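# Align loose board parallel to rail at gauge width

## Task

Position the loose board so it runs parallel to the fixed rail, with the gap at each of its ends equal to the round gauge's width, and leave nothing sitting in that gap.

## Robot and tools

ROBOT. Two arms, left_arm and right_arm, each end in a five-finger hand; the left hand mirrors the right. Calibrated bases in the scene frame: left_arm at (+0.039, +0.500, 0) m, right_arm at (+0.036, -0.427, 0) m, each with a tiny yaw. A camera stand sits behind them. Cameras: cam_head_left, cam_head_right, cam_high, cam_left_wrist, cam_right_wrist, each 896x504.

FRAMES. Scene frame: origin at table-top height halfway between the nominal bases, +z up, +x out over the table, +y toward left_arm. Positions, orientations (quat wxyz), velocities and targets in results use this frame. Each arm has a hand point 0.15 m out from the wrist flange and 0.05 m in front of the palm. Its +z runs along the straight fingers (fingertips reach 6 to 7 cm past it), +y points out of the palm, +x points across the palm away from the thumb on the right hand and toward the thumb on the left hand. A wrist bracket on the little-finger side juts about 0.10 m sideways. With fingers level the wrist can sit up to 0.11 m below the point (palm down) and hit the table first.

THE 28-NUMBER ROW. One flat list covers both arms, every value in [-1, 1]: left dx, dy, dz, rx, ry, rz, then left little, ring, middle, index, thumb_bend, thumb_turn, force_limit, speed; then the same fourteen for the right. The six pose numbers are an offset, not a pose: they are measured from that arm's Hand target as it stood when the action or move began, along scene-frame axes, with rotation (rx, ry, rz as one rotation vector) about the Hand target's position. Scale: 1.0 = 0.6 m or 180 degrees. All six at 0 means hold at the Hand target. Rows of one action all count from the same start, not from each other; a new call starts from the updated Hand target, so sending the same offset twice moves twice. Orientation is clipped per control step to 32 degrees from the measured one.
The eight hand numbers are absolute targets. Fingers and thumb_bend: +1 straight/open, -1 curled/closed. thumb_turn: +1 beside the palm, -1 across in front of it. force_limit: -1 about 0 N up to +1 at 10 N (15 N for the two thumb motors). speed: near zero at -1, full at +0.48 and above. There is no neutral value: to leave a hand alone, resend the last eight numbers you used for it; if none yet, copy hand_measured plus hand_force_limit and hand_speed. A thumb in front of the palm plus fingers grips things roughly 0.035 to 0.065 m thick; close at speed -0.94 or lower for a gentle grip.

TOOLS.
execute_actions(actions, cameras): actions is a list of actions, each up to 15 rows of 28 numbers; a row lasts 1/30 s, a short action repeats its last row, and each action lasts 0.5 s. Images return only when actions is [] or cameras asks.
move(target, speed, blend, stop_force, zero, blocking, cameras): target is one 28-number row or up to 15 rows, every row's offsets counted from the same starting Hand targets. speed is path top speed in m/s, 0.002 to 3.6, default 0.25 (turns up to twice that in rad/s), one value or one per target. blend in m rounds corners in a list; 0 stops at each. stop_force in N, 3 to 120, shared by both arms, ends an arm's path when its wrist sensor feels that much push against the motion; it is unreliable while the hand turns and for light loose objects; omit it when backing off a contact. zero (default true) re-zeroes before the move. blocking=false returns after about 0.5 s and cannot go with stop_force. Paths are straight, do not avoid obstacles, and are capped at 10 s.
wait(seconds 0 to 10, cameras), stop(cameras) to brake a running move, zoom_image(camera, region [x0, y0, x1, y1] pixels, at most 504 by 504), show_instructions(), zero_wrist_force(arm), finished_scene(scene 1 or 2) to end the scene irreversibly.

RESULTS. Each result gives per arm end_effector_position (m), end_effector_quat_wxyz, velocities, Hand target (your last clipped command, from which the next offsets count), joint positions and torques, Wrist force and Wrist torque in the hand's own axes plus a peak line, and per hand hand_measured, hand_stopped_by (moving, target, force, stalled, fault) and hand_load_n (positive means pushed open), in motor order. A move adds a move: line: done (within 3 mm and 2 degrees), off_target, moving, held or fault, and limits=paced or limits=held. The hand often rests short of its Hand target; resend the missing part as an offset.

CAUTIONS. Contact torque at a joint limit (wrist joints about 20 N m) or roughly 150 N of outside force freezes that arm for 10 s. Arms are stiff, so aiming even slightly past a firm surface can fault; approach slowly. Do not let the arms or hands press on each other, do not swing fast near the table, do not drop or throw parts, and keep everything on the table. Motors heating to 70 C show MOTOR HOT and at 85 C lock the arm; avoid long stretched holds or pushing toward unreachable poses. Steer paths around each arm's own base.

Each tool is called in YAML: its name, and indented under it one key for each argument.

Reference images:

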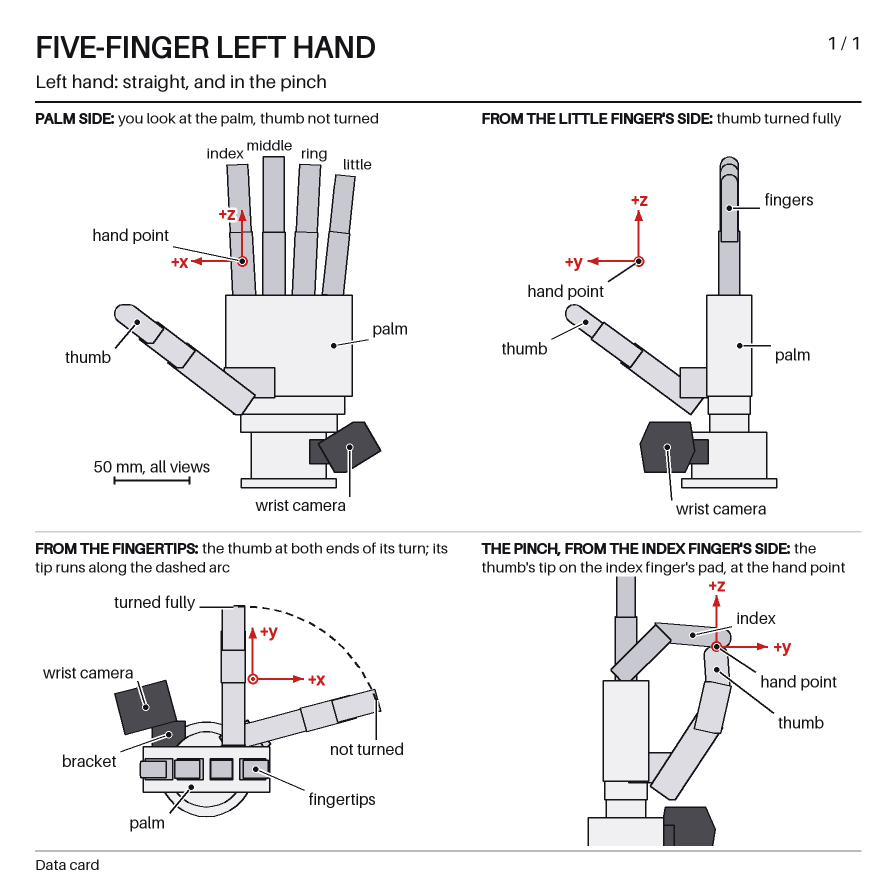

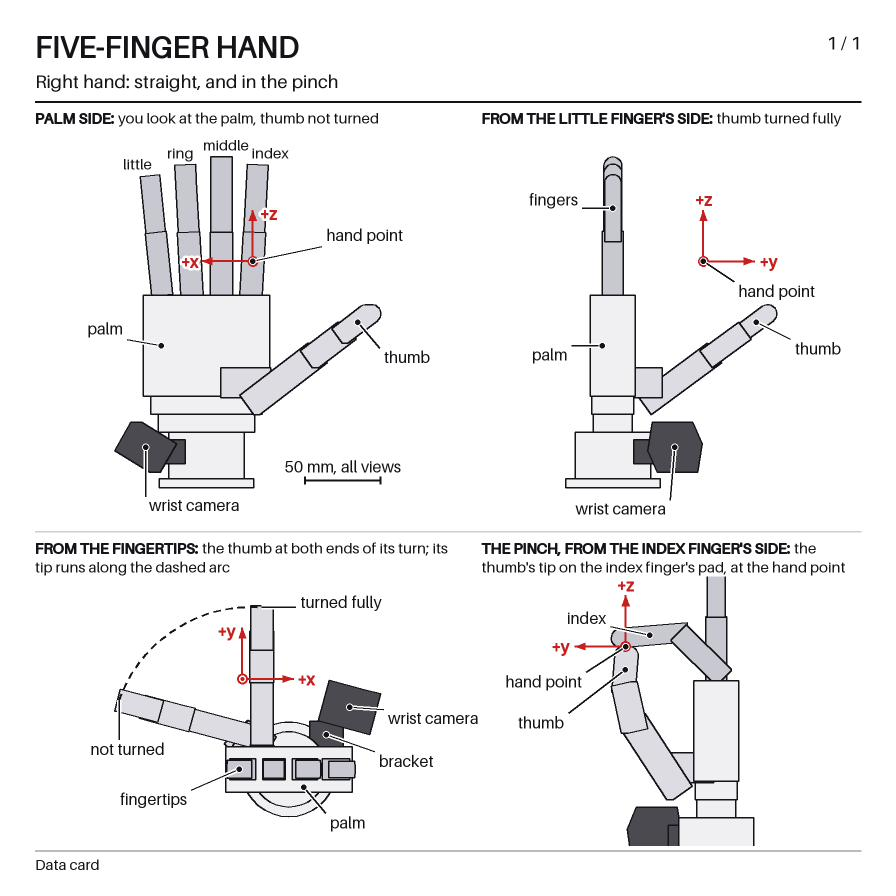

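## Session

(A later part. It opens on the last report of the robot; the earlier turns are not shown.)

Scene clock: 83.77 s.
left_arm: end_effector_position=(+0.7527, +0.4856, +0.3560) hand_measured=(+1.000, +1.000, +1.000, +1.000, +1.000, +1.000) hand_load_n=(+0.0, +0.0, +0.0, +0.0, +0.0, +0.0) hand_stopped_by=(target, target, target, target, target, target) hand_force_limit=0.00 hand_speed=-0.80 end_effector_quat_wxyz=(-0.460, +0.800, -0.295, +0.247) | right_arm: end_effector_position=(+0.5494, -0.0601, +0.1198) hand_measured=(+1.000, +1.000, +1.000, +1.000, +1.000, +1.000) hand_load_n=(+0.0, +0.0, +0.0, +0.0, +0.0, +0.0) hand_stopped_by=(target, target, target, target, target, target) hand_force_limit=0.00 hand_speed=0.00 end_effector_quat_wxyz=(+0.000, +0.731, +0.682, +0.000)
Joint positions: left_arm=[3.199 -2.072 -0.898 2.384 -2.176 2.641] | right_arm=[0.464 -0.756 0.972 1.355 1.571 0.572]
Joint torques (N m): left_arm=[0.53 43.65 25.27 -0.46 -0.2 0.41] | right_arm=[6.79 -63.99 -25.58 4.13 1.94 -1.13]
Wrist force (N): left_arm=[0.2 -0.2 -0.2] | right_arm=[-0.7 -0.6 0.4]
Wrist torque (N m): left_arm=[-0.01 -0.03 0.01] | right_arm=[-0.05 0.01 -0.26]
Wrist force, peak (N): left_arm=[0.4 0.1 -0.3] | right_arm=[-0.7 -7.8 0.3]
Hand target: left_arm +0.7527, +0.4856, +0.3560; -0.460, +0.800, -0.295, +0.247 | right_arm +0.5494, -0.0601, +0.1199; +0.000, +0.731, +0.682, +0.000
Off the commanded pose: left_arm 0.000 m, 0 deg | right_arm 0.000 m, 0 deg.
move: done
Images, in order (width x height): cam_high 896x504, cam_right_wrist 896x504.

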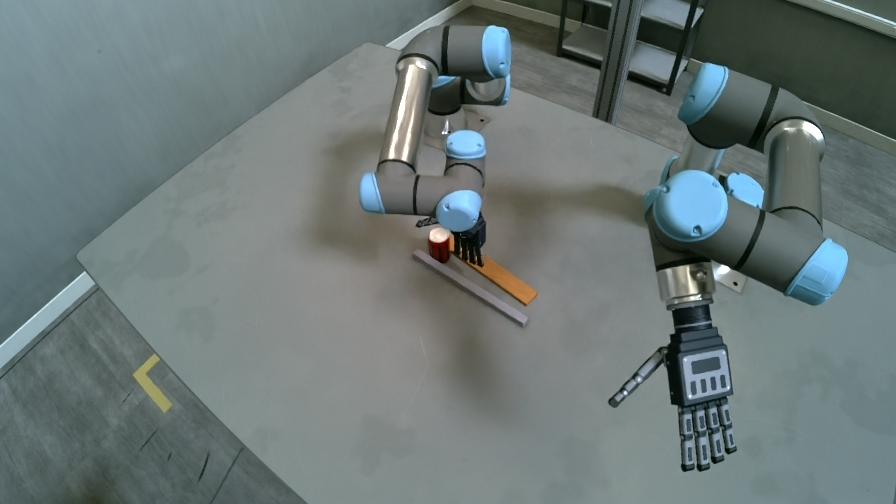

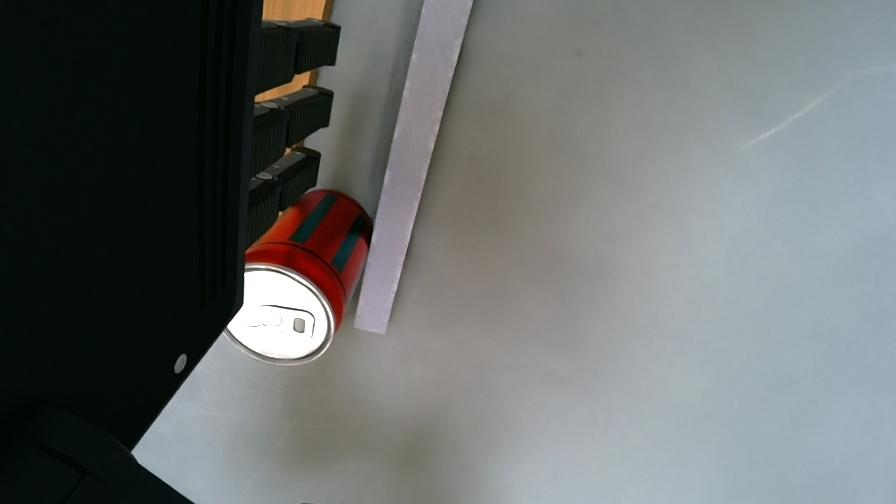

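move:
  target:
    - [0,0,0,0,0,0, 1,1,1,1,1,1,0,-0.8, 0.0267,-0.0017,0,0,0,0,1,1,1,1,1,1,0,0]
    - [0,0,0,0,0,0, 1,1,1,1,1,1,0,-0.8, 0.0267,-0.0017,-0.04,0,0,0,1,1,1,1,1,1,0,0]
  speed: [0.06,0.05]
  cameras: ["cam_right_wrist"]

Scene clock: 88.13 s.
left_arm: end_effector_position=(+0.7527, +0.4856, +0.3560) hand_measured=(+1.000, +1.000, +1.000, +1.000, +1.000, +1.000) hand_load_n=(+0.0, +0.0, +0.0, +0.0, +0.0, +0.0) hand_stopped_by=(target, target, target, target, target, target) hand_force_limit=0.00 hand_speed=-0.80 end_effector_quat_wxyz=(-0.460, +0.800, -0.295, +0.247) | right_arm: end_effector_position=(+0.5654, -0.0612, +0.0956) hand_measured=(+1.000, +1.000, +1.000, +1.000, +1.000, +1.000) hand_load_n=(+0.0, +0.0, +0.0, +0.0, +0.0, +0.0) hand_stopped_by=(target, target, target, target, target, target) hand_force_limit=0.00 hand_speed=0.00 end_effector_quat_wxyz=(+0.000, +0.731, +0.682, +0.000)
Joint positions: left_arm=[3.199 -2.072 -0.898 2.384 -2.176 2.641] | right_arm=[0.45 -0.707 0.946 1.332 1.571 0.557]
Joint torques (N m): left_arm=[0.75 44.61 24.04 -0.67 -0.11 0.68] | right_arm=[5.39 -66.81 -30.04 5.75 -1.16 0.39]
Wrist force (N): left_arm=[-0.1 0.0 -0.1] | right_arm=[-0.8 -0.7 0.4]
Wrist torque (N m): left_arm=[0.00 0.00 0.00] | right_arm=[-0.08 0.04 -0.09]
Wrist force, peak (N): left_arm=[0.0 0.0 -0.4] | right_arm=[-0.7 -1.5 0.1]
Hand target: left_arm +0.7527, +0.4856, +0.3560; -0.460, +0.800, -0.295, +0.247 | right_arm +0.5655, -0.0611, +0.0959; +0.000, +0.731, +0.682, +0.000
Off the commanded pose: left_arm 0.000 m, 0 deg | right_arm 0.000 m, 0 deg.
move: done
Images, in order (width x height): cam_right_wrist 896x504.

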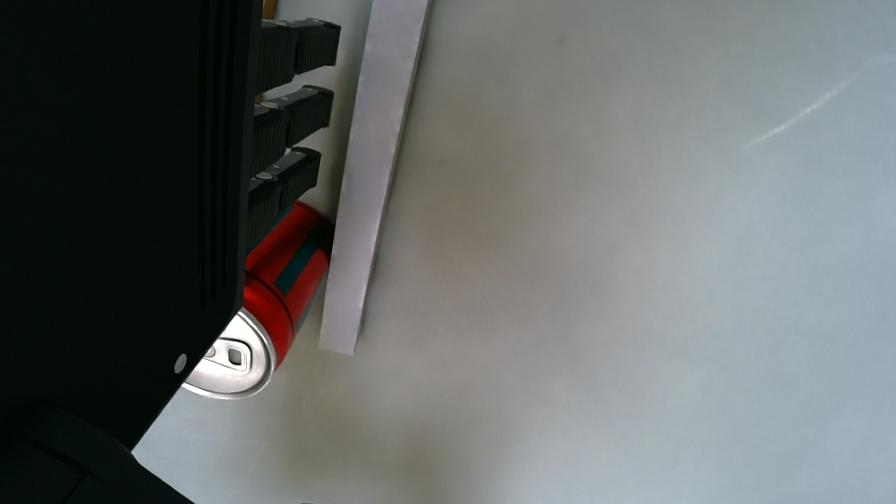

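move:
  target: [0,0,0,0,0,0, 1,1,1,1,1,1,0,-0.8, -0.003,0,-0.0375,0,0,0,1,1,1,1,1,1,0,0]
  speed: 0.02
  stop_force: 5
  cameras: ["cam_right_wrist"]

Scene clock: 91.57 s.
left_arm: end_effector_position=(+0.7527, +0.4856, +0.3560) hand_measured=(+1.000, +1.000, +1.000, +1.000, +1.000, +1.000) hand_load_n=(+0.0, +0.0, +0.0, +0.0, +0.0, +0.0) hand_stopped_by=(target, target, target, target, target, target) hand_force_limit=0.00 hand_speed=-0.80 end_effector_quat_wxyz=(-0.460, +0.800, -0.295, +0.247) | right_arm: end_effector_position=(+0.5636, -0.0611, +0.0734) hand_measured=(+1.000, +1.000, +1.000, +1.000, +1.000, +1.000) hand_load_n=(+0.0, +0.0, +0.0, +0.0, +0.0, +0.0) hand_stopped_by=(target, target, target, target, target, target) hand_force_limit=0.00 hand_speed=0.00 end_effector_quat_wxyz=(+0.000, +0.731, +0.682, +0.000)
Joint positions: left_arm=[3.199 -2.072 -0.898 2.384 -2.176 2.641] | right_arm=[0.452 -0.695 0.982 1.284 1.571 0.559]
Joint torques (N m): left_arm=[1.08 43.72 24.88 -0.61 0.04 0.57] | right_arm=[1.04 -65.96 -28.54 5.7 -1.06 -0.55]
Wrist force (N): left_arm=[0.1 0.1 -0.1] | right_arm=[-0.6 -0.9 0.7]
Wrist torque (N m): left_arm=[0.01 -0.02 0.00] | right_arm=[-0.14 0.00 -0.07]
Wrist force, peak (N): left_arm=[0.4 -0.1 0.0] | right_arm=[-1.0 -1.0 0.7]
Hand target: left_arm +0.7527, +0.4856, +0.3560; -0.460, +0.800, -0.295, +0.247 | right_arm +0.5637, -0.0611, +0.0734; +0.000, +0.731, +0.682, +0.000
Off the commanded pose: left_arm 0.000 m, 0 deg | right_arm 0.000 m, 0 deg.
move: done
Images, in order (width x height): cam_right_wrist 896x504.

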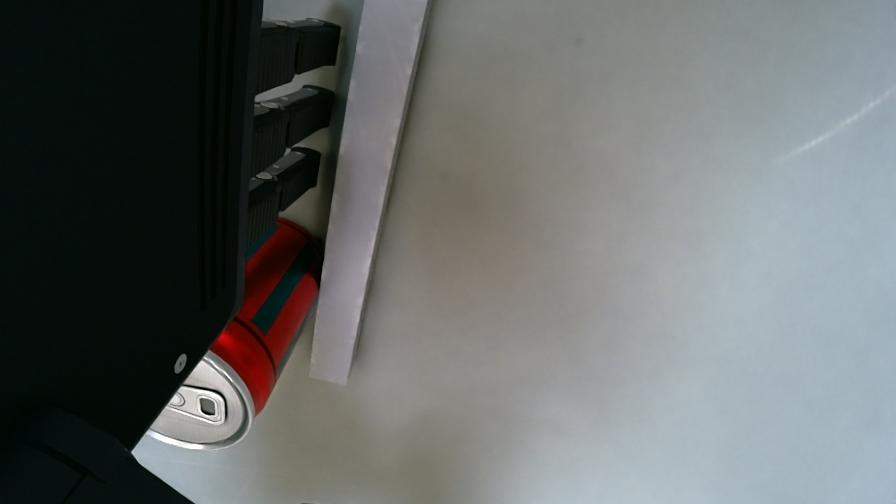

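move:
  target:
    - [0,0,0,0,0,0, 1,1,1,1,1,1,0,-0.8, -0.05,0,0,0,0,0,1,1,1,1,1,1,0,0]
    - [0,0,0,0,0,0, 1,1,1,1,1,1,0,-0.8, -0.0117,0,0,0,0,0,1,1,1,1,1,1,0,0]
    - [0,0,0,0,0,0, 1,1,1,1,1,1,0,-0.8, -0.0117,0.08,0,0,0,0.01,1,1,1,1,1,1,0,0]
    - [0,0,0,0,0,0, 1,1,1,1,1,1,0,-0.8, -0.0117,0.15,0,0,0,0.02,1,1,1,1,1,1,0,0]
  speed: [0.03,0.04,0.04,0.04]
  cameras: ["cam_right_wrist","cam_head_left"]

zoom_image:
  camera: "cam_head_left"
  region: [350, 370, 520, 465]

Scene clock: 98.40 s.
left_arm: end_effector_position=(+0.7527, +0.4856, +0.3560) hand_measured=(+1.000, +1.000, +1.000, +1.000, +1.000, +1.000) hand_load_n=(+0.0, +0.0, +0.0, +0.0, +0.0, +0.0) hand_stopped_by=(target, target, target, target, target, target) hand_force_limit=0.00 hand_speed=-0.80 end_effector_quat_wxyz=(-0.460, +0.800, -0.295, +0.247) | right_arm: end_effector_position=(+0.5566, +0.0289, +0.0733) hand_measured=(+1.000, +1.000, +1.000, +1.000, +1.000, +1.000) hand_load_n=(+0.0, +0.0, +0.0, +0.0, +0.0, +0.0) hand_stopped_by=(target, target, target, target, target, target) hand_force_limit=0.00 hand_speed=0.00 end_effector_quat_wxyz=(+0.000, +0.709, +0.705, +0.000)
Joint positions: left_arm=[3.199 -2.072 -0.898 2.384 -2.176 2.641] | right_arm=[0.576 -0.524 0.656 1.439 1.571 0.62]
Joint torques (N m): left_arm=[-0.16 43.14 25.18 -0.75 0.27 0.9] | right_arm=[-6.72 -69.76 -15.04 -0.72 0.15 -1.23]
Wrist force (N): left_arm=[0.1 -0.1 0.1] | right_arm=[-0.3 -0.5 0.4]
Wrist torque (N m): left_arm=[-0.02 -0.01 0.01] | right_arm=[-0.06 -0.04 -0.18]
Wrist force, peak (N): left_arm=[0.0 -0.2 -0.4] | right_arm=[-0.7 -1.3 0.8]
Hand target: left_arm +0.7527, +0.4856, +0.3560; -0.460, +0.800, -0.295, +0.247 | right_arm +0.5566, +0.0289, +0.0734; +0.000, +0.709, +0.705, +0.000
Off the commanded pose: left_arm 0.000 m, 0 deg | right_arm 0.000 m, 0 deg.
move: done
Images, in order (width x height): cam_head_left 896x504, cam_right_wrist 896x504.

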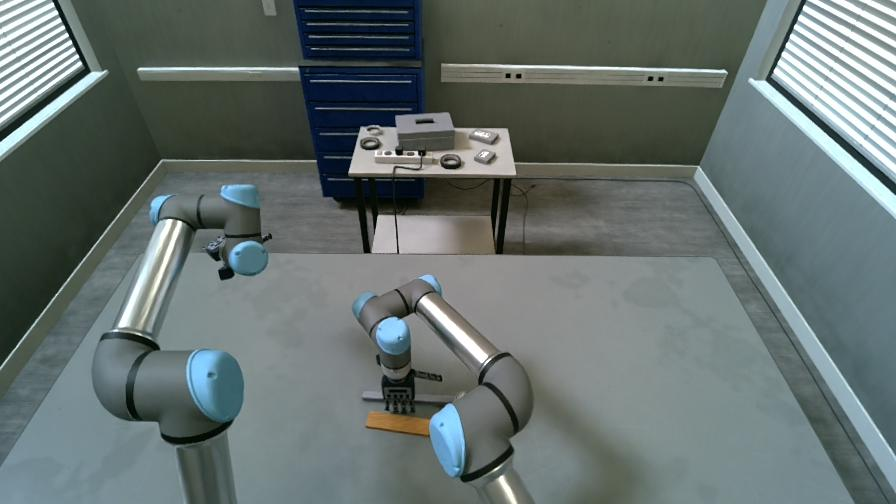

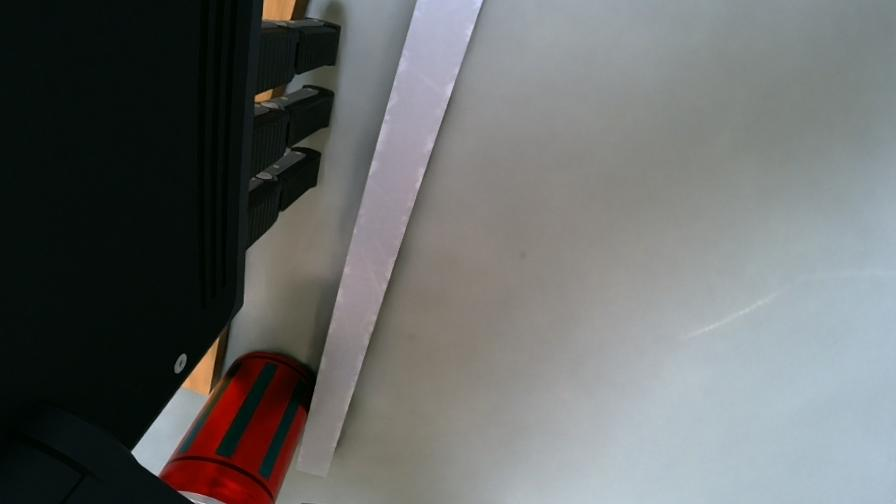

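Scaled by 2.965 from the camera's 896x504 image, which has a finer 1280x720 frame.

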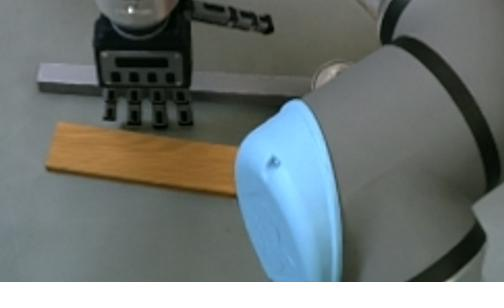

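move:
  target:
    - [0,0,0,0,0,0, 1,1,1,1,1,1,0,-0.8, -0.005,0,0,0,0,0.0114,1,1,1,1,1,1,0,0]
    - [0,0,0,0,0,0, 1,1,1,1,1,1,0,-0.8, -0.07,0,0,0,0,0.0114,1,1,1,1,1,1,0,0]
  speed: [0.03,0.03]
  cameras: ["cam_right_wrist","cam_head_left"]

zoom_image:
  camera: "cam_head_left"
  region: [350, 370, 520, 465]

Scene clock: 101.60 s.
left_arm: end_effector_position=(+0.7527, +0.4856, +0.3560) hand_measured=(+1.000, +1.000, +1.000, +1.000, +1.000, +1.000) hand_load_n=(+0.0, +0.0, +0.0, +0.0, +0.0, -0.5) hand_stopped_by=(target, target, target, target, target, target) hand_force_limit=0.00 hand_speed=-0.80 end_effector_quat_wxyz=(-0.460, +0.800, -0.295, +0.247) | right_arm: end_effector_position=(+0.5146, +0.0289, +0.0735) hand_measured=(+1.000, +1.000, +1.000, +1.000, +1.000, +1.000) hand_load_n=(+0.0, +0.0, +0.0, +0.0, +0.0, +0.0) hand_stopped_by=(target, target, target, target, target, target) hand_force_limit=0.00 hand_speed=0.00 end_effector_quat_wxyz=(+0.000, +0.697, +0.717, +0.000)
Joint positions: left_arm=[3.199 -2.072 -0.898 2.384 -2.176 2.641] | right_arm=[0.613 -0.629 0.858 1.341 1.571 0.621]
Joint torques (N m): left_arm=[0.43 43.44 25 -0.53 -0.02 0.61] | right_arm=[-6.89 -39.66 -29.48 5.97 0.75 -1]
Wrist force (N): left_arm=[0.0 0.0 -0.4] | right_arm=[-0.7 -0.9 0.1]
Wrist torque (N m): left_arm=[0.02 -0.02 0.00] | right_arm=[-0.08 0.02 -0.23]
Wrist force, peak (N): left_arm=[0.3 0.4 -0.1] | right_arm=[-0.9 -0.7 0.1]
Hand target: left_arm +0.7527, +0.4856, +0.3560; -0.460, +0.800, -0.295, +0.247 | right_arm +0.5146, +0.0289, +0.0734; +0.000, +0.697, +0.717, +0.000
Off the commanded pose: left_arm 0.000 m, 0 deg | right_arm 0.000 m, 0 deg.
move: done
Images, in order (width x height): cam_head_left 896x504, cam_right_wrist 896x504.

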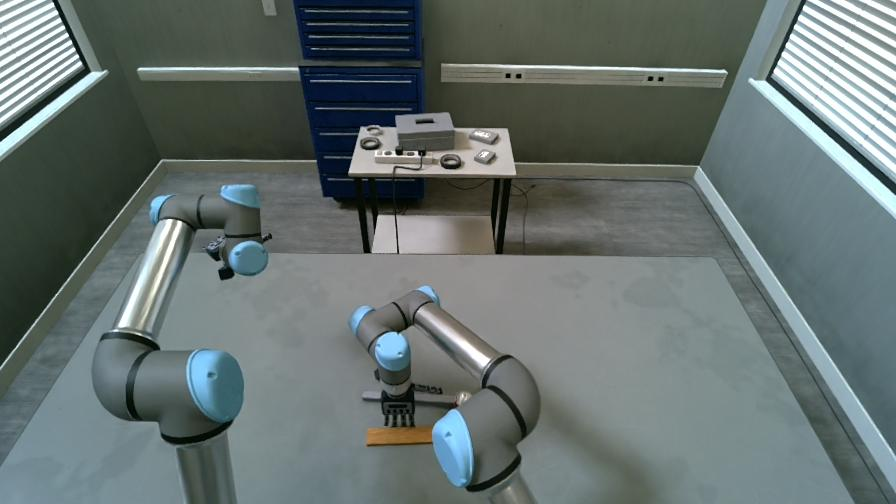

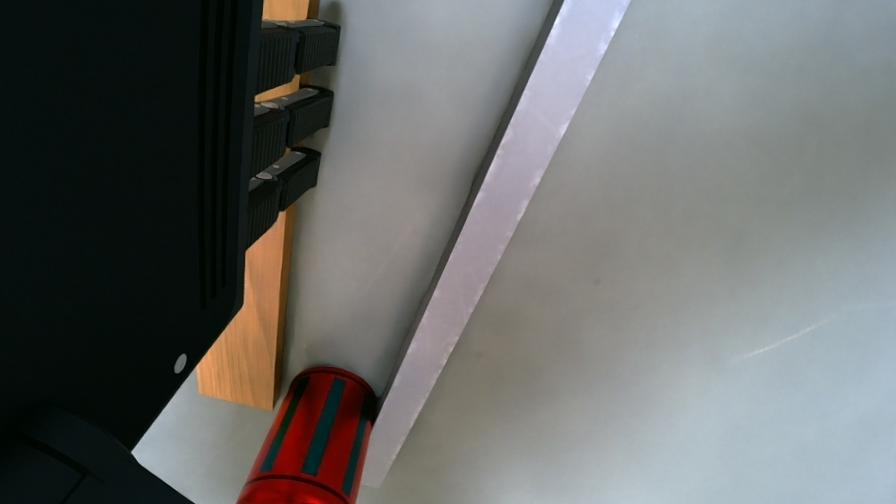

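Scaled by 2.965 from the camera's 896x504 image, which has a finer 1280x720 frame.

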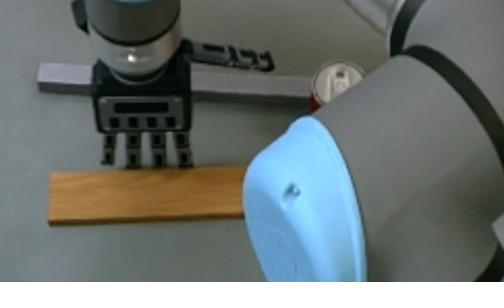

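move:
  target:
    - [0,0,0,0,0,0, 1,1,1,1,1,1,0,-0.8, 0.0133,0,0,0,0,0,1,1,1,1,1,1,0,0]
    - [0,0,0,0,0,0, 1,1,1,1,1,1,0,-0.8, 0.0133,0,0.11,0,0,0,1,1,1,1,1,1,0,0]
    - [0,0,0,0,0,0, 1,1,1,1,1,1,0,-0.8, -0.1577,-0.0815,0.11,0,0,-0.0251,1,1,1,1,1,1,0,0]
    - [0,0,0,0,0,0, 1,1,1,1,1,1,0,-0.8, -0.1577,-0.0815,0,0,0,-0.0251,1,1,1,1,1,1,0,0]
    - [0,0,0,0,0,0, 1,1,1,1,1,1,0,-0.8, -0.081,-0.0815,0,0,0,-0.0251,1,1,1,1,1,1,0,0]
  speed: [0.05,0.15,0.15,0.1,0.03]
  cameras: ["cam_right_wrist","cam_head_left"]

zoom_image:
  camera: "cam_head_left"
  region: [350, 370, 520, 465]

Scene clock: 109.30 s.
left_arm: end_effector_position=(+0.7527, +0.4856, +0.3560) hand_measured=(+1.000, +1.000, +1.000, +1.000, +1.000, +1.000) hand_load_n=(+0.0, +0.0, +0.0, +0.0, +0.0, +0.0) hand_stopped_by=(target, target, target, target, target, target) hand_force_limit=0.00 hand_speed=-0.80 end_effector_quat_wxyz=(-0.460, +0.800, -0.295, +0.247) | right_arm: end_effector_position=(+0.4661, -0.0201, +0.0733) hand_measured=(+1.000, +1.000, +1.000, +1.000, +1.000, +1.000) hand_load_n=(+0.0, +0.0, +0.0, +0.0, +0.0, +0.0) hand_stopped_by=(target, target, target, target, target, target) hand_force_limit=0.00 hand_speed=0.00 end_effector_quat_wxyz=(+0.000, +0.724, +0.689, +0.000)
Joint positions: left_arm=[3.199 -2.072 -0.898 2.384 -2.176 2.641] | right_arm=[0.6 -0.801 1.177 1.195 1.571 0.687]
Joint torques (N m): left_arm=[1.53 43.97 24.48 -0.64 0.16 0.72] | right_arm=[5.09 -60.1 -7.41 -0.01 -0.99 0.65]
Wrist force (N): left_arm=[0.0 0.1 -0.1] | right_arm=[-0.6 -1.0 0.6]
Wrist torque (N m): left_arm=[0.01 0.00 0.01] | right_arm=[-0.11 0.03 -0.07]
Wrist force, peak (N): left_arm=[0.4 0.4 0.0] | right_arm=[-1.3 -2.3 0.5]
Hand target: left_arm +0.7527, +0.4856, +0.3560; -0.460, +0.800, -0.295, +0.247 | right_arm +0.4660, -0.0200, +0.0734; +0.000, +0.724, +0.689, +0.000
Off the commanded pose: left_arm 0.000 m, 0 deg | right_arm 0.000 m, 0 deg.
move: done
Images, in order (width x height): cam_head_left 896x504, cam_right_wrist 896x504.

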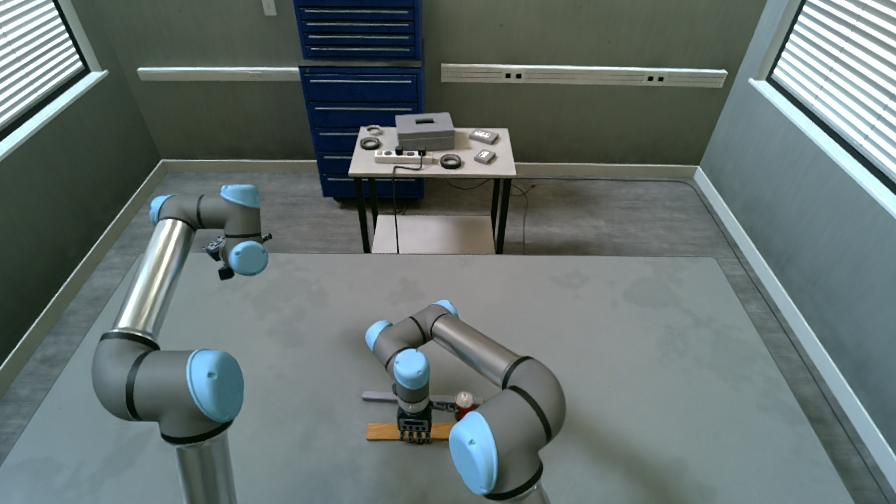

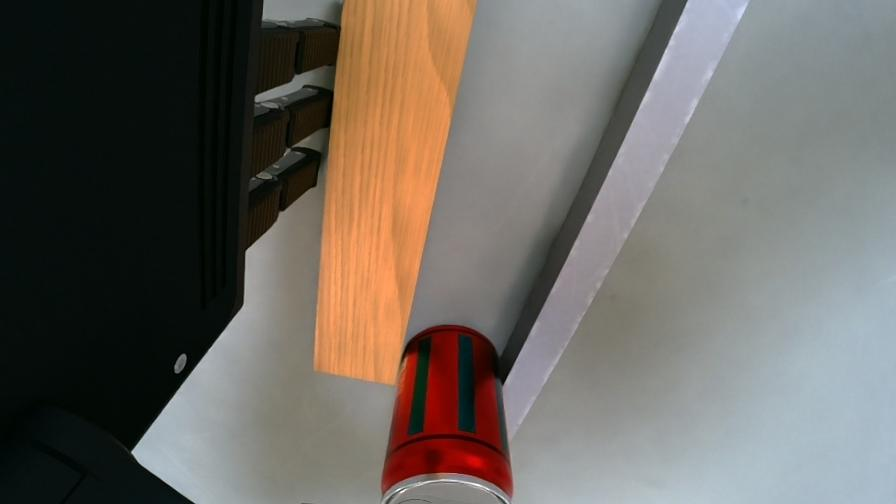

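Scaled by 2.965 from the camera's 896x504 image, which has a finer 1280x720 frame.

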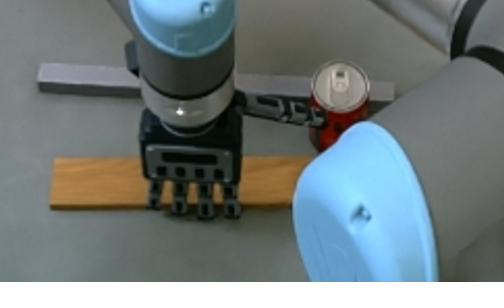

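move:
  target: [0,0,0,0,0,0, 1,1,1,1,1,1,0,-0.8, 0.0168,0,0,0,0,0,1,1,1,1,1,1,0,0]
  speed: 0.02
  stop_force: 6
  cameras: ["cam_right_wrist"]

zoom_image:
  camera: "cam_right_wrist"
  region: [270, 280, 550, 440]

Scene clock: 114.33 s.
left_arm: end_effector_position=(+0.7527, +0.4856, +0.3560) hand_measured=(+1.000, +1.000, +1.000, +1.000, +1.000, +1.000) hand_load_n=(-0.5, +0.0, +0.0, +0.0, +0.0, -0.5) hand_stopped_by=(target, target, target, target, target, target) hand_force_limit=0.00 hand_speed=-0.80 end_effector_quat_wxyz=(-0.460, +0.800, -0.295, +0.247) | right_arm: end_effector_position=(+0.4761, -0.0200, +0.0734) hand_measured=(+1.000, +1.000, +1.000, +1.000, +1.000, +1.000) hand_load_n=(+0.0, +0.0, +0.0, +0.0, +0.0, +0.0) hand_stopped_by=(target, target, target, target, target, target) hand_force_limit=0.00 hand_speed=0.00 end_effector_quat_wxyz=(+0.000, +0.724, +0.689, +0.000)
Joint positions: left_arm=[3.199 -2.072 -0.898 2.384 -2.176 2.641] | right_arm=[0.589 -0.785 1.148 1.207 1.571 0.677]
Joint torques (N m): left_arm=[1.94 44.42 25.21 -0.75 0.25 0.85] | right_arm=[5.84 -62.43 -9.05 -0.7 -1.15 0.61]
Wrist force (N): left_arm=[0.1 -0.1 0.0] | right_arm=[-0.5 -1.2 0.6]
Wrist torque (N m): left_arm=[-0.03 -0.02 0.01] | right_arm=[-0.14 0.00 -0.07]
Wrist force, peak (N): left_arm=[0.3 -0.3 0.0] | right_arm=[-0.5 -1.7 0.4]
Hand target: left_arm +0.7527, +0.4856, +0.3560; -0.460, +0.800, -0.295, +0.247 | right_arm +0.4761, -0.0200, +0.0734; +0.000, +0.724, +0.689, +0.000
Off the commanded pose: left_arm 0.000 m, 0 deg | right_arm 0.000 m, 0 deg.
move: done
Images, in order (width x height): cam_right_wrist 896x504.

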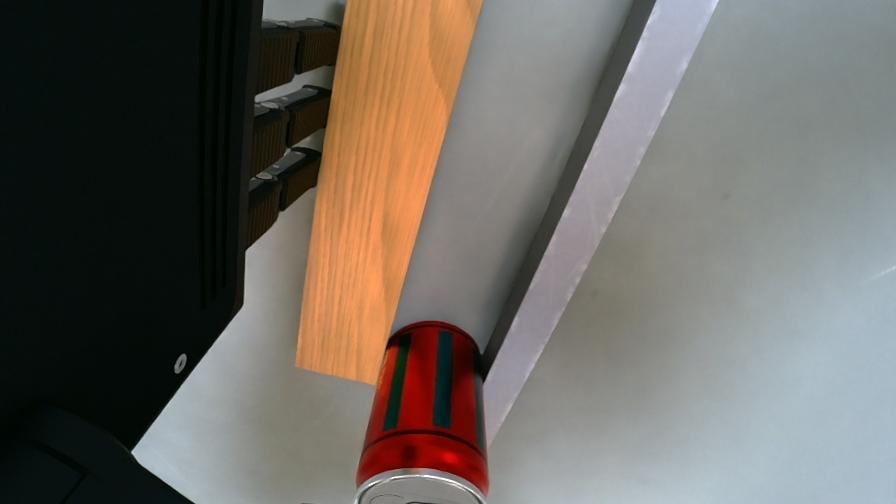

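Scaled by 1.800 from the camera's 896x504 image, which has a finer 1280x720 frame.

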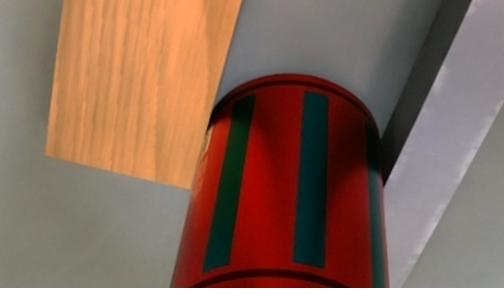

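move:
  target:
    - [0,0,0,0,0,0, 1,1,1,1,1,1,0,-0.8, -0.0167,0.0008,0,0,0,0,1,1,1,1,1,1,0,0]
    - [0,0,0,0,0,0, 1,1,1,1,1,1,0,-0.8, -0.01,0.1341,0,0,0,0,1,1,1,1,1,1,0,0]
  speed: [0.05,0.12]
  cameras: ["cam_right_wrist"]

zoom_image:
  camera: "cam_right_wrist"
  region: [620, 30, 720, 90]

zoom_image:
  camera: "cam_right_wrist"
  region: [440, 30, 540, 90]

zoom_image:
  camera: "cam_right_wrist"
  region: [310, 30, 410, 90]

move:
  target: [0,0,0,0,0,0, 1,1,1,1,1,1,0,-0.8, -0.0158,-0.3165,0,0,0,0,1,1,1,1,1,1,0,0]
  speed: 0.12
  cameras: ["cam_right_wrist"]

zoom_image:
  camera: "cam_right_wrist"
  region: [620, 30, 720, 90]

zoom_image:
  camera: "cam_right_wrist"
  region: [440, 30, 540, 90]

zoom_image:
  camera: "cam_right_wrist"
  region: [310, 30, 410, 90]

Scene clock: 118.80 s.
left_arm: end_effector_position=(+0.7527, +0.4856, +0.3560) hand_measured=(+1.000, +1.000, +1.000, +1.000, +1.000, +1.000) hand_load_n=(+0.0, +0.0, -0.5, +0.0, +0.0, +0.0) hand_stopped_by=(target, target, target, target, target, target) hand_force_limit=0.00 hand_speed=-0.80 end_effector_quat_wxyz=(-0.460, +0.800, -0.295, +0.247) | right_arm: end_effector_position=(+0.4701, +0.0603, +0.0733) hand_measured=(+1.000, +1.000, +1.000, +1.000, +1.000, +1.000) hand_load_n=(+0.0, +0.0, +0.0, +0.0, +0.0, +0.0) hand_stopped_by=(target, target, target, target, target, target) hand_force_limit=0.00 hand_speed=0.00 end_effector_quat_wxyz=(+0.000, +0.724, +0.689, +0.000)
Joint positions: left_arm=[3.199 -2.072 -0.898 2.384 -2.176 2.641] | right_arm=[0.7 -0.621 0.843 1.349 1.571 0.787]
Joint torques (N m): left_arm=[0.21 43.11 25.6 -0.8 0.18 0.84] | right_arm=[0.87 -55.09 -29.96 0.59 1.5 0.08]
Wrist force (N): left_arm=[0.2 0.1 -0.3] | right_arm=[-0.8 -0.9 0.1]
Wrist torque (N m): left_arm=[0.03 -0.05 0.01] | right_arm=[-0.11 0.04 -0.25]
Wrist force, peak (N): left_arm=[0.3 0.0 -0.3] | right_arm=[-1.5 -1.2 0.4]
Hand target: left_arm +0.7527, +0.4856, +0.3560; -0.460, +0.800, -0.295, +0.247 | right_arm +0.4701, +0.0604, +0.0734; +0.000, +0.724, +0.689, +0.000
Off the commanded pose: left_arm 0.000 m, 0 deg | right_arm 0.000 m, 0 deg.
move: done
Images, in order (width x height): cam_right_wrist 896x504.

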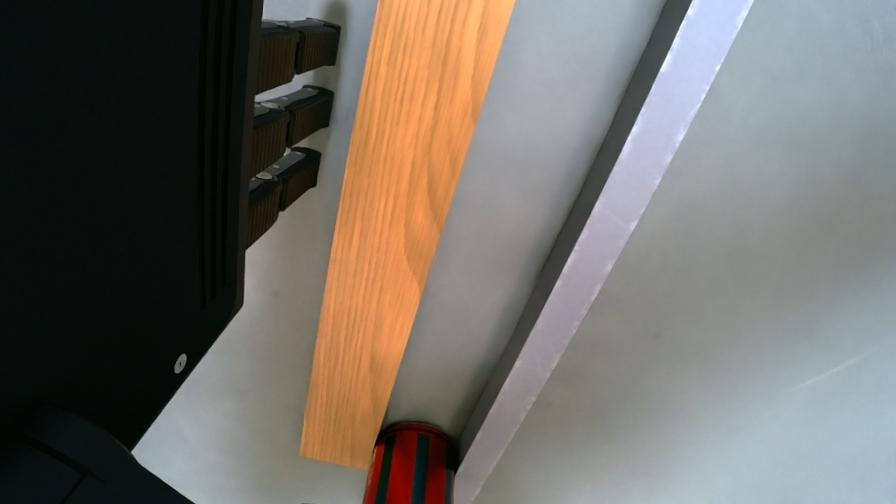

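Scaled by 5.040 from the camera's 896x504 image, which has a finer 1280x720 frame.

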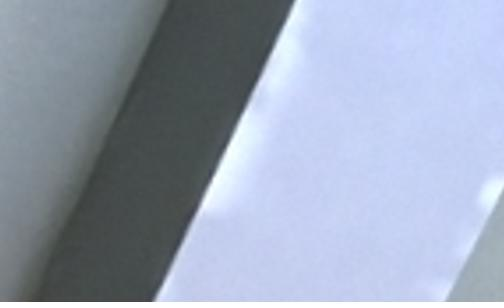

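Scaled by 5.040 from the camera's 896x504 image, which has a finer 1280x720 frame.

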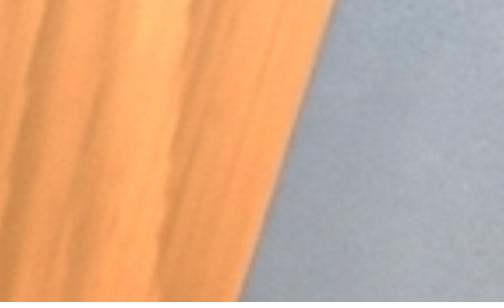

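Scaled by 5.040 from the camera's 896x504 image, which has a finer 1280x720 frame.

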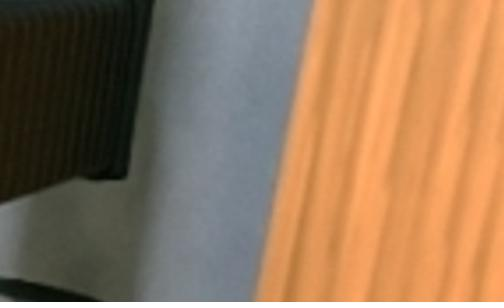

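Scene clock: 120.83 s.
left_arm: end_effector_position=(+0.7527, +0.4856, +0.3560) hand_measured=(+1.000, +1.000, +1.000, +1.000, +1.000, +1.000) hand_load_n=(-0.5, +0.0, +0.0, +0.0, +0.0, +0.0) hand_stopped_by=(target, target, target, target, target, target) hand_force_limit=0.00 hand_speed=-0.80 end_effector_quat_wxyz=(-0.460, +0.800, -0.295, +0.247) | right_arm: end_effector_position=(+0.4607, -0.1294, +0.0734) hand_measured=(+1.000, +1.000, +1.000, +1.000, +1.000, +1.000) hand_load_n=(+0.0, +0.0, +0.0, +0.0, +0.0, +0.0) hand_stopped_by=(target, target, target, target, target, target) hand_force_limit=0.00 hand_speed=0.00 end_effector_quat_wxyz=(+0.000, +0.724, +0.689, +0.000)
Joint positions: left_arm=[3.199 -2.072 -0.898 2.384 -2.176 2.641] | right_arm=[0.425 -0.988 1.504 1.054 1.571 0.513]
Joint torques (N m): left_arm=[1.32 43.62 23.26 -0.55 0.27 0.91] | right_arm=[-7.04 -32.18 -9 5.35 -0.45 -1.09]
Wrist force (N): left_arm=[0.0 0.1 -0.1] | right_arm=[-1.2 -0.9 0.7]
Wrist torque (N m): left_arm=[0.02 -0.01 0.00] | right_arm=[-0.11 0.12 -0.11]
Wrist force, peak (N): left_arm=[0.3 0.1 -0.4] | right_arm=[-2.3 -1.1 0.6]
Hand target: left_arm +0.7527, +0.4856, +0.3560; -0.460, +0.800, -0.295, +0.247 | right_arm +0.4606, -0.1295, +0.0734; +0.000, +0.724, +0.689, +0.000
Off the commanded pose: left_arm 0.000 m, 0 deg | right_arm 0.000 m, 0 deg.
move: done
Images, in order (width x height): cam_right_wrist 896x504.

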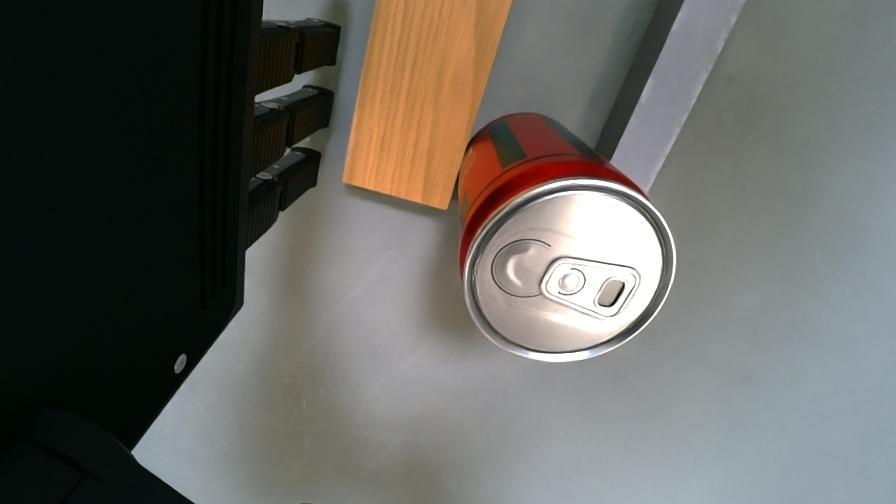

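Scaled by 5.040 from the camera's 896x504 image, which has a finer 1280x720 frame.

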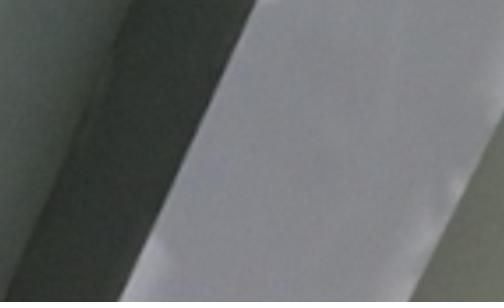

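Scaled by 5.040 from the camera's 896x504 image, which has a finer 1280x720 frame.

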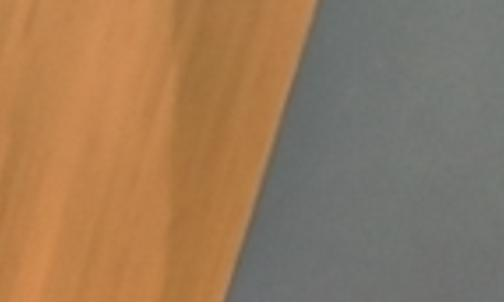

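Scaled by 5.040 from the camera's 896x504 image, which has a finer 1280x720 frame.

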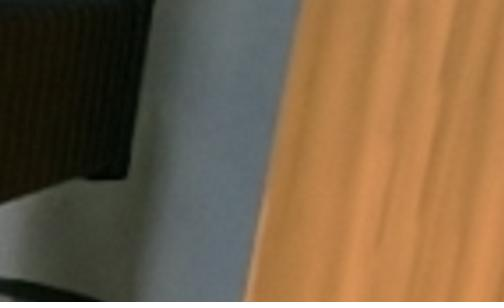

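move:
  target: [0,0,0,0,0,0, 1,1,1,1,1,1,0,-0.8, 0.002,0.0408,0,0,0,0,1,1,1,1,1,1,0,0]
  speed: 0.05

move:
  target: [0,0,0,0,0,0, 1,1,1,1,1,1,0,-0.8, 0.0333,-0.0017,0,0,0,0,1,1,1,1,1,1,0,0]
  speed: 0.008
  stop_force: 4
  cameras: ["cam_right_wrist"]

Scene clock: 123.17 s.
left_arm: end_effector_position=(+0.7527, +0.4856, +0.3560) hand_measured=(+1.000, +1.000, +1.000, +1.000, +1.000, +1.000) hand_load_n=(+0.0, +0.0, +0.0, +0.0, +0.0, -0.5) hand_stopped_by=(target, target, target, target, target, target) hand_force_limit=0.00 hand_speed=-0.80 end_effector_quat_wxyz=(-0.460, +0.800, -0.295, +0.247) | right_arm: end_effector_position=(+0.4618, -0.1050, +0.0733) hand_measured=(+1.000, +1.000, +1.000, +1.000, +1.000, +1.000) hand_load_n=(+0.0, +0.0, +0.0, +0.0, +0.0, +0.0) hand_stopped_by=(target, target, target, target, target, target) hand_force_limit=0.00 hand_speed=0.00 end_effector_quat_wxyz=(+0.000, +0.724, +0.689, +0.000) end_effector_velocity=(+0.000, -0.002, +0.000) end_effector_angular_velocity=(-0.001, -0.003, +0.001)
Joint positions: left_arm=[3.199 -2.072 -0.898 2.384 -2.176 2.641] | right_arm=[0.469 -0.949 1.44 1.081 1.571 0.556]
Joint velocities: left_arm=[within noise] | right_arm=[-0.002 -0.003 0.005 -0.004 0.002 -0.003]
Joint torques (N m): left_arm=[0.09 43.58 24.3 -0.91 0.27 0.84] | right_arm=[-8.02 -55.79 -7.37 -0.7 -0.64 -1.08]
Wrist force (N): left_arm=[0.0 0.1 -0.1] | right_arm=[-0.9 -0.9 1.0]
Wrist torque (N m): left_arm=[0.01 -0.01 0.00] | right_arm=[-0.12 0.05 -0.28]
Wrist force, peak (N): left_arm=[0.2 0.0 -0.3] | right_arm=[-1.9 -0.8 0.9]
Hand target: left_arm +0.7527, +0.4856, +0.3560; -0.460, +0.800, -0.295, +0.247 | right_arm +0.4618, -0.1050, +0.0734; +0.000, +0.724, +0.689, +0.000
Off the commanded pose: left_arm 0.000 m, 0 deg | right_arm 0.000 m, 0 deg.
move: done

Scene clock: 125.57 s.
left_arm: end_effector_position=(+0.7527, +0.4856, +0.3560) hand_measured=(+1.000, +1.000, +1.000, +1.000, +1.000, +1.000) hand_load_n=(-0.5, +0.0, +0.0, +0.0, +0.0, +0.0) hand_stopped_by=(target, target, target, target, target, target) hand_force_limit=0.00 hand_speed=-0.80 end_effector_quat_wxyz=(-0.460, +0.800, -0.295, +0.247) | right_arm: end_effector_position=(+0.4729, -0.1056, +0.0734) hand_measured=(+1.000, +1.000, +1.000, +1.000, +1.000, +1.000) hand_load_n=(+0.0, +0.0, +0.0, +0.5, +0.0, +0.0) hand_stopped_by=(target, target, target, target, target, target) hand_force_limit=0.00 hand_speed=0.00 end_effector_quat_wxyz=(+0.000, +0.724, +0.689, +0.000)
Joint positions: left_arm=[3.199 -2.072 -0.898 2.384 -2.176 2.641] | right_arm=[0.457 -0.933 1.411 1.093 1.571 0.544]
Joint torques (N m): left_arm=[0.58 43.85 24.47 -0.66 0.12 0.99] | right_arm=[4.82 -55.99 -7.68 -0.91 0.91 0.64]
Wrist force (N): left_arm=[0.2 0.0 -0.2] | right_arm=[-0.6 -3.0 1.0]
Wrist torque (N m): left_arm=[0.00 -0.04 0.01] | right_arm=[-0.01 0.03 -0.09]
Wrist force, peak (N): left_arm=[0.1 -0.1 -0.4] | right_arm=[-0.3 -5.5 1.0]
Hand target: left_arm +0.7527, +0.4856, +0.3560; -0.460, +0.800, -0.295, +0.247 | right_arm +0.4729, -0.1056, +0.0734; +0.000, +0.724, +0.689, +0.000 (not the last commanded pose)
Off the commanded pose: left_arm 0.000 m, 0 deg | right_arm 0.009 m, 0 deg.
move: contact (right_arm)
Images, in order (width x height): cam_right_wrist 896x504.

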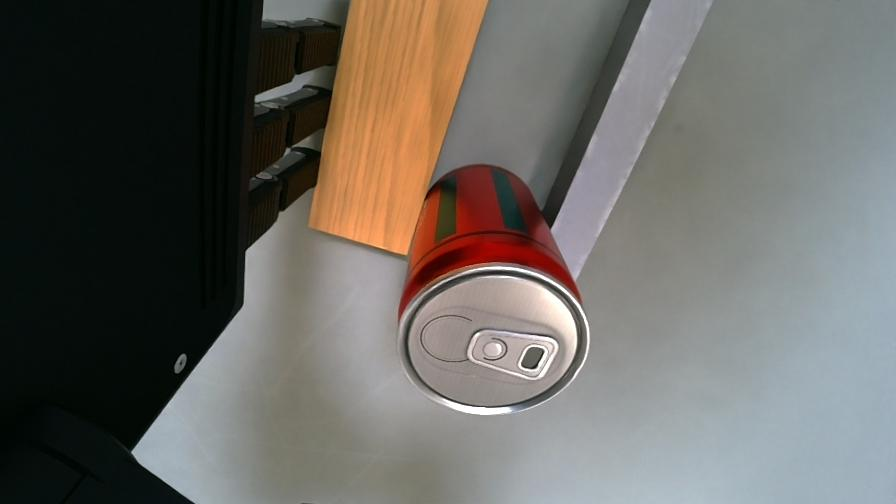

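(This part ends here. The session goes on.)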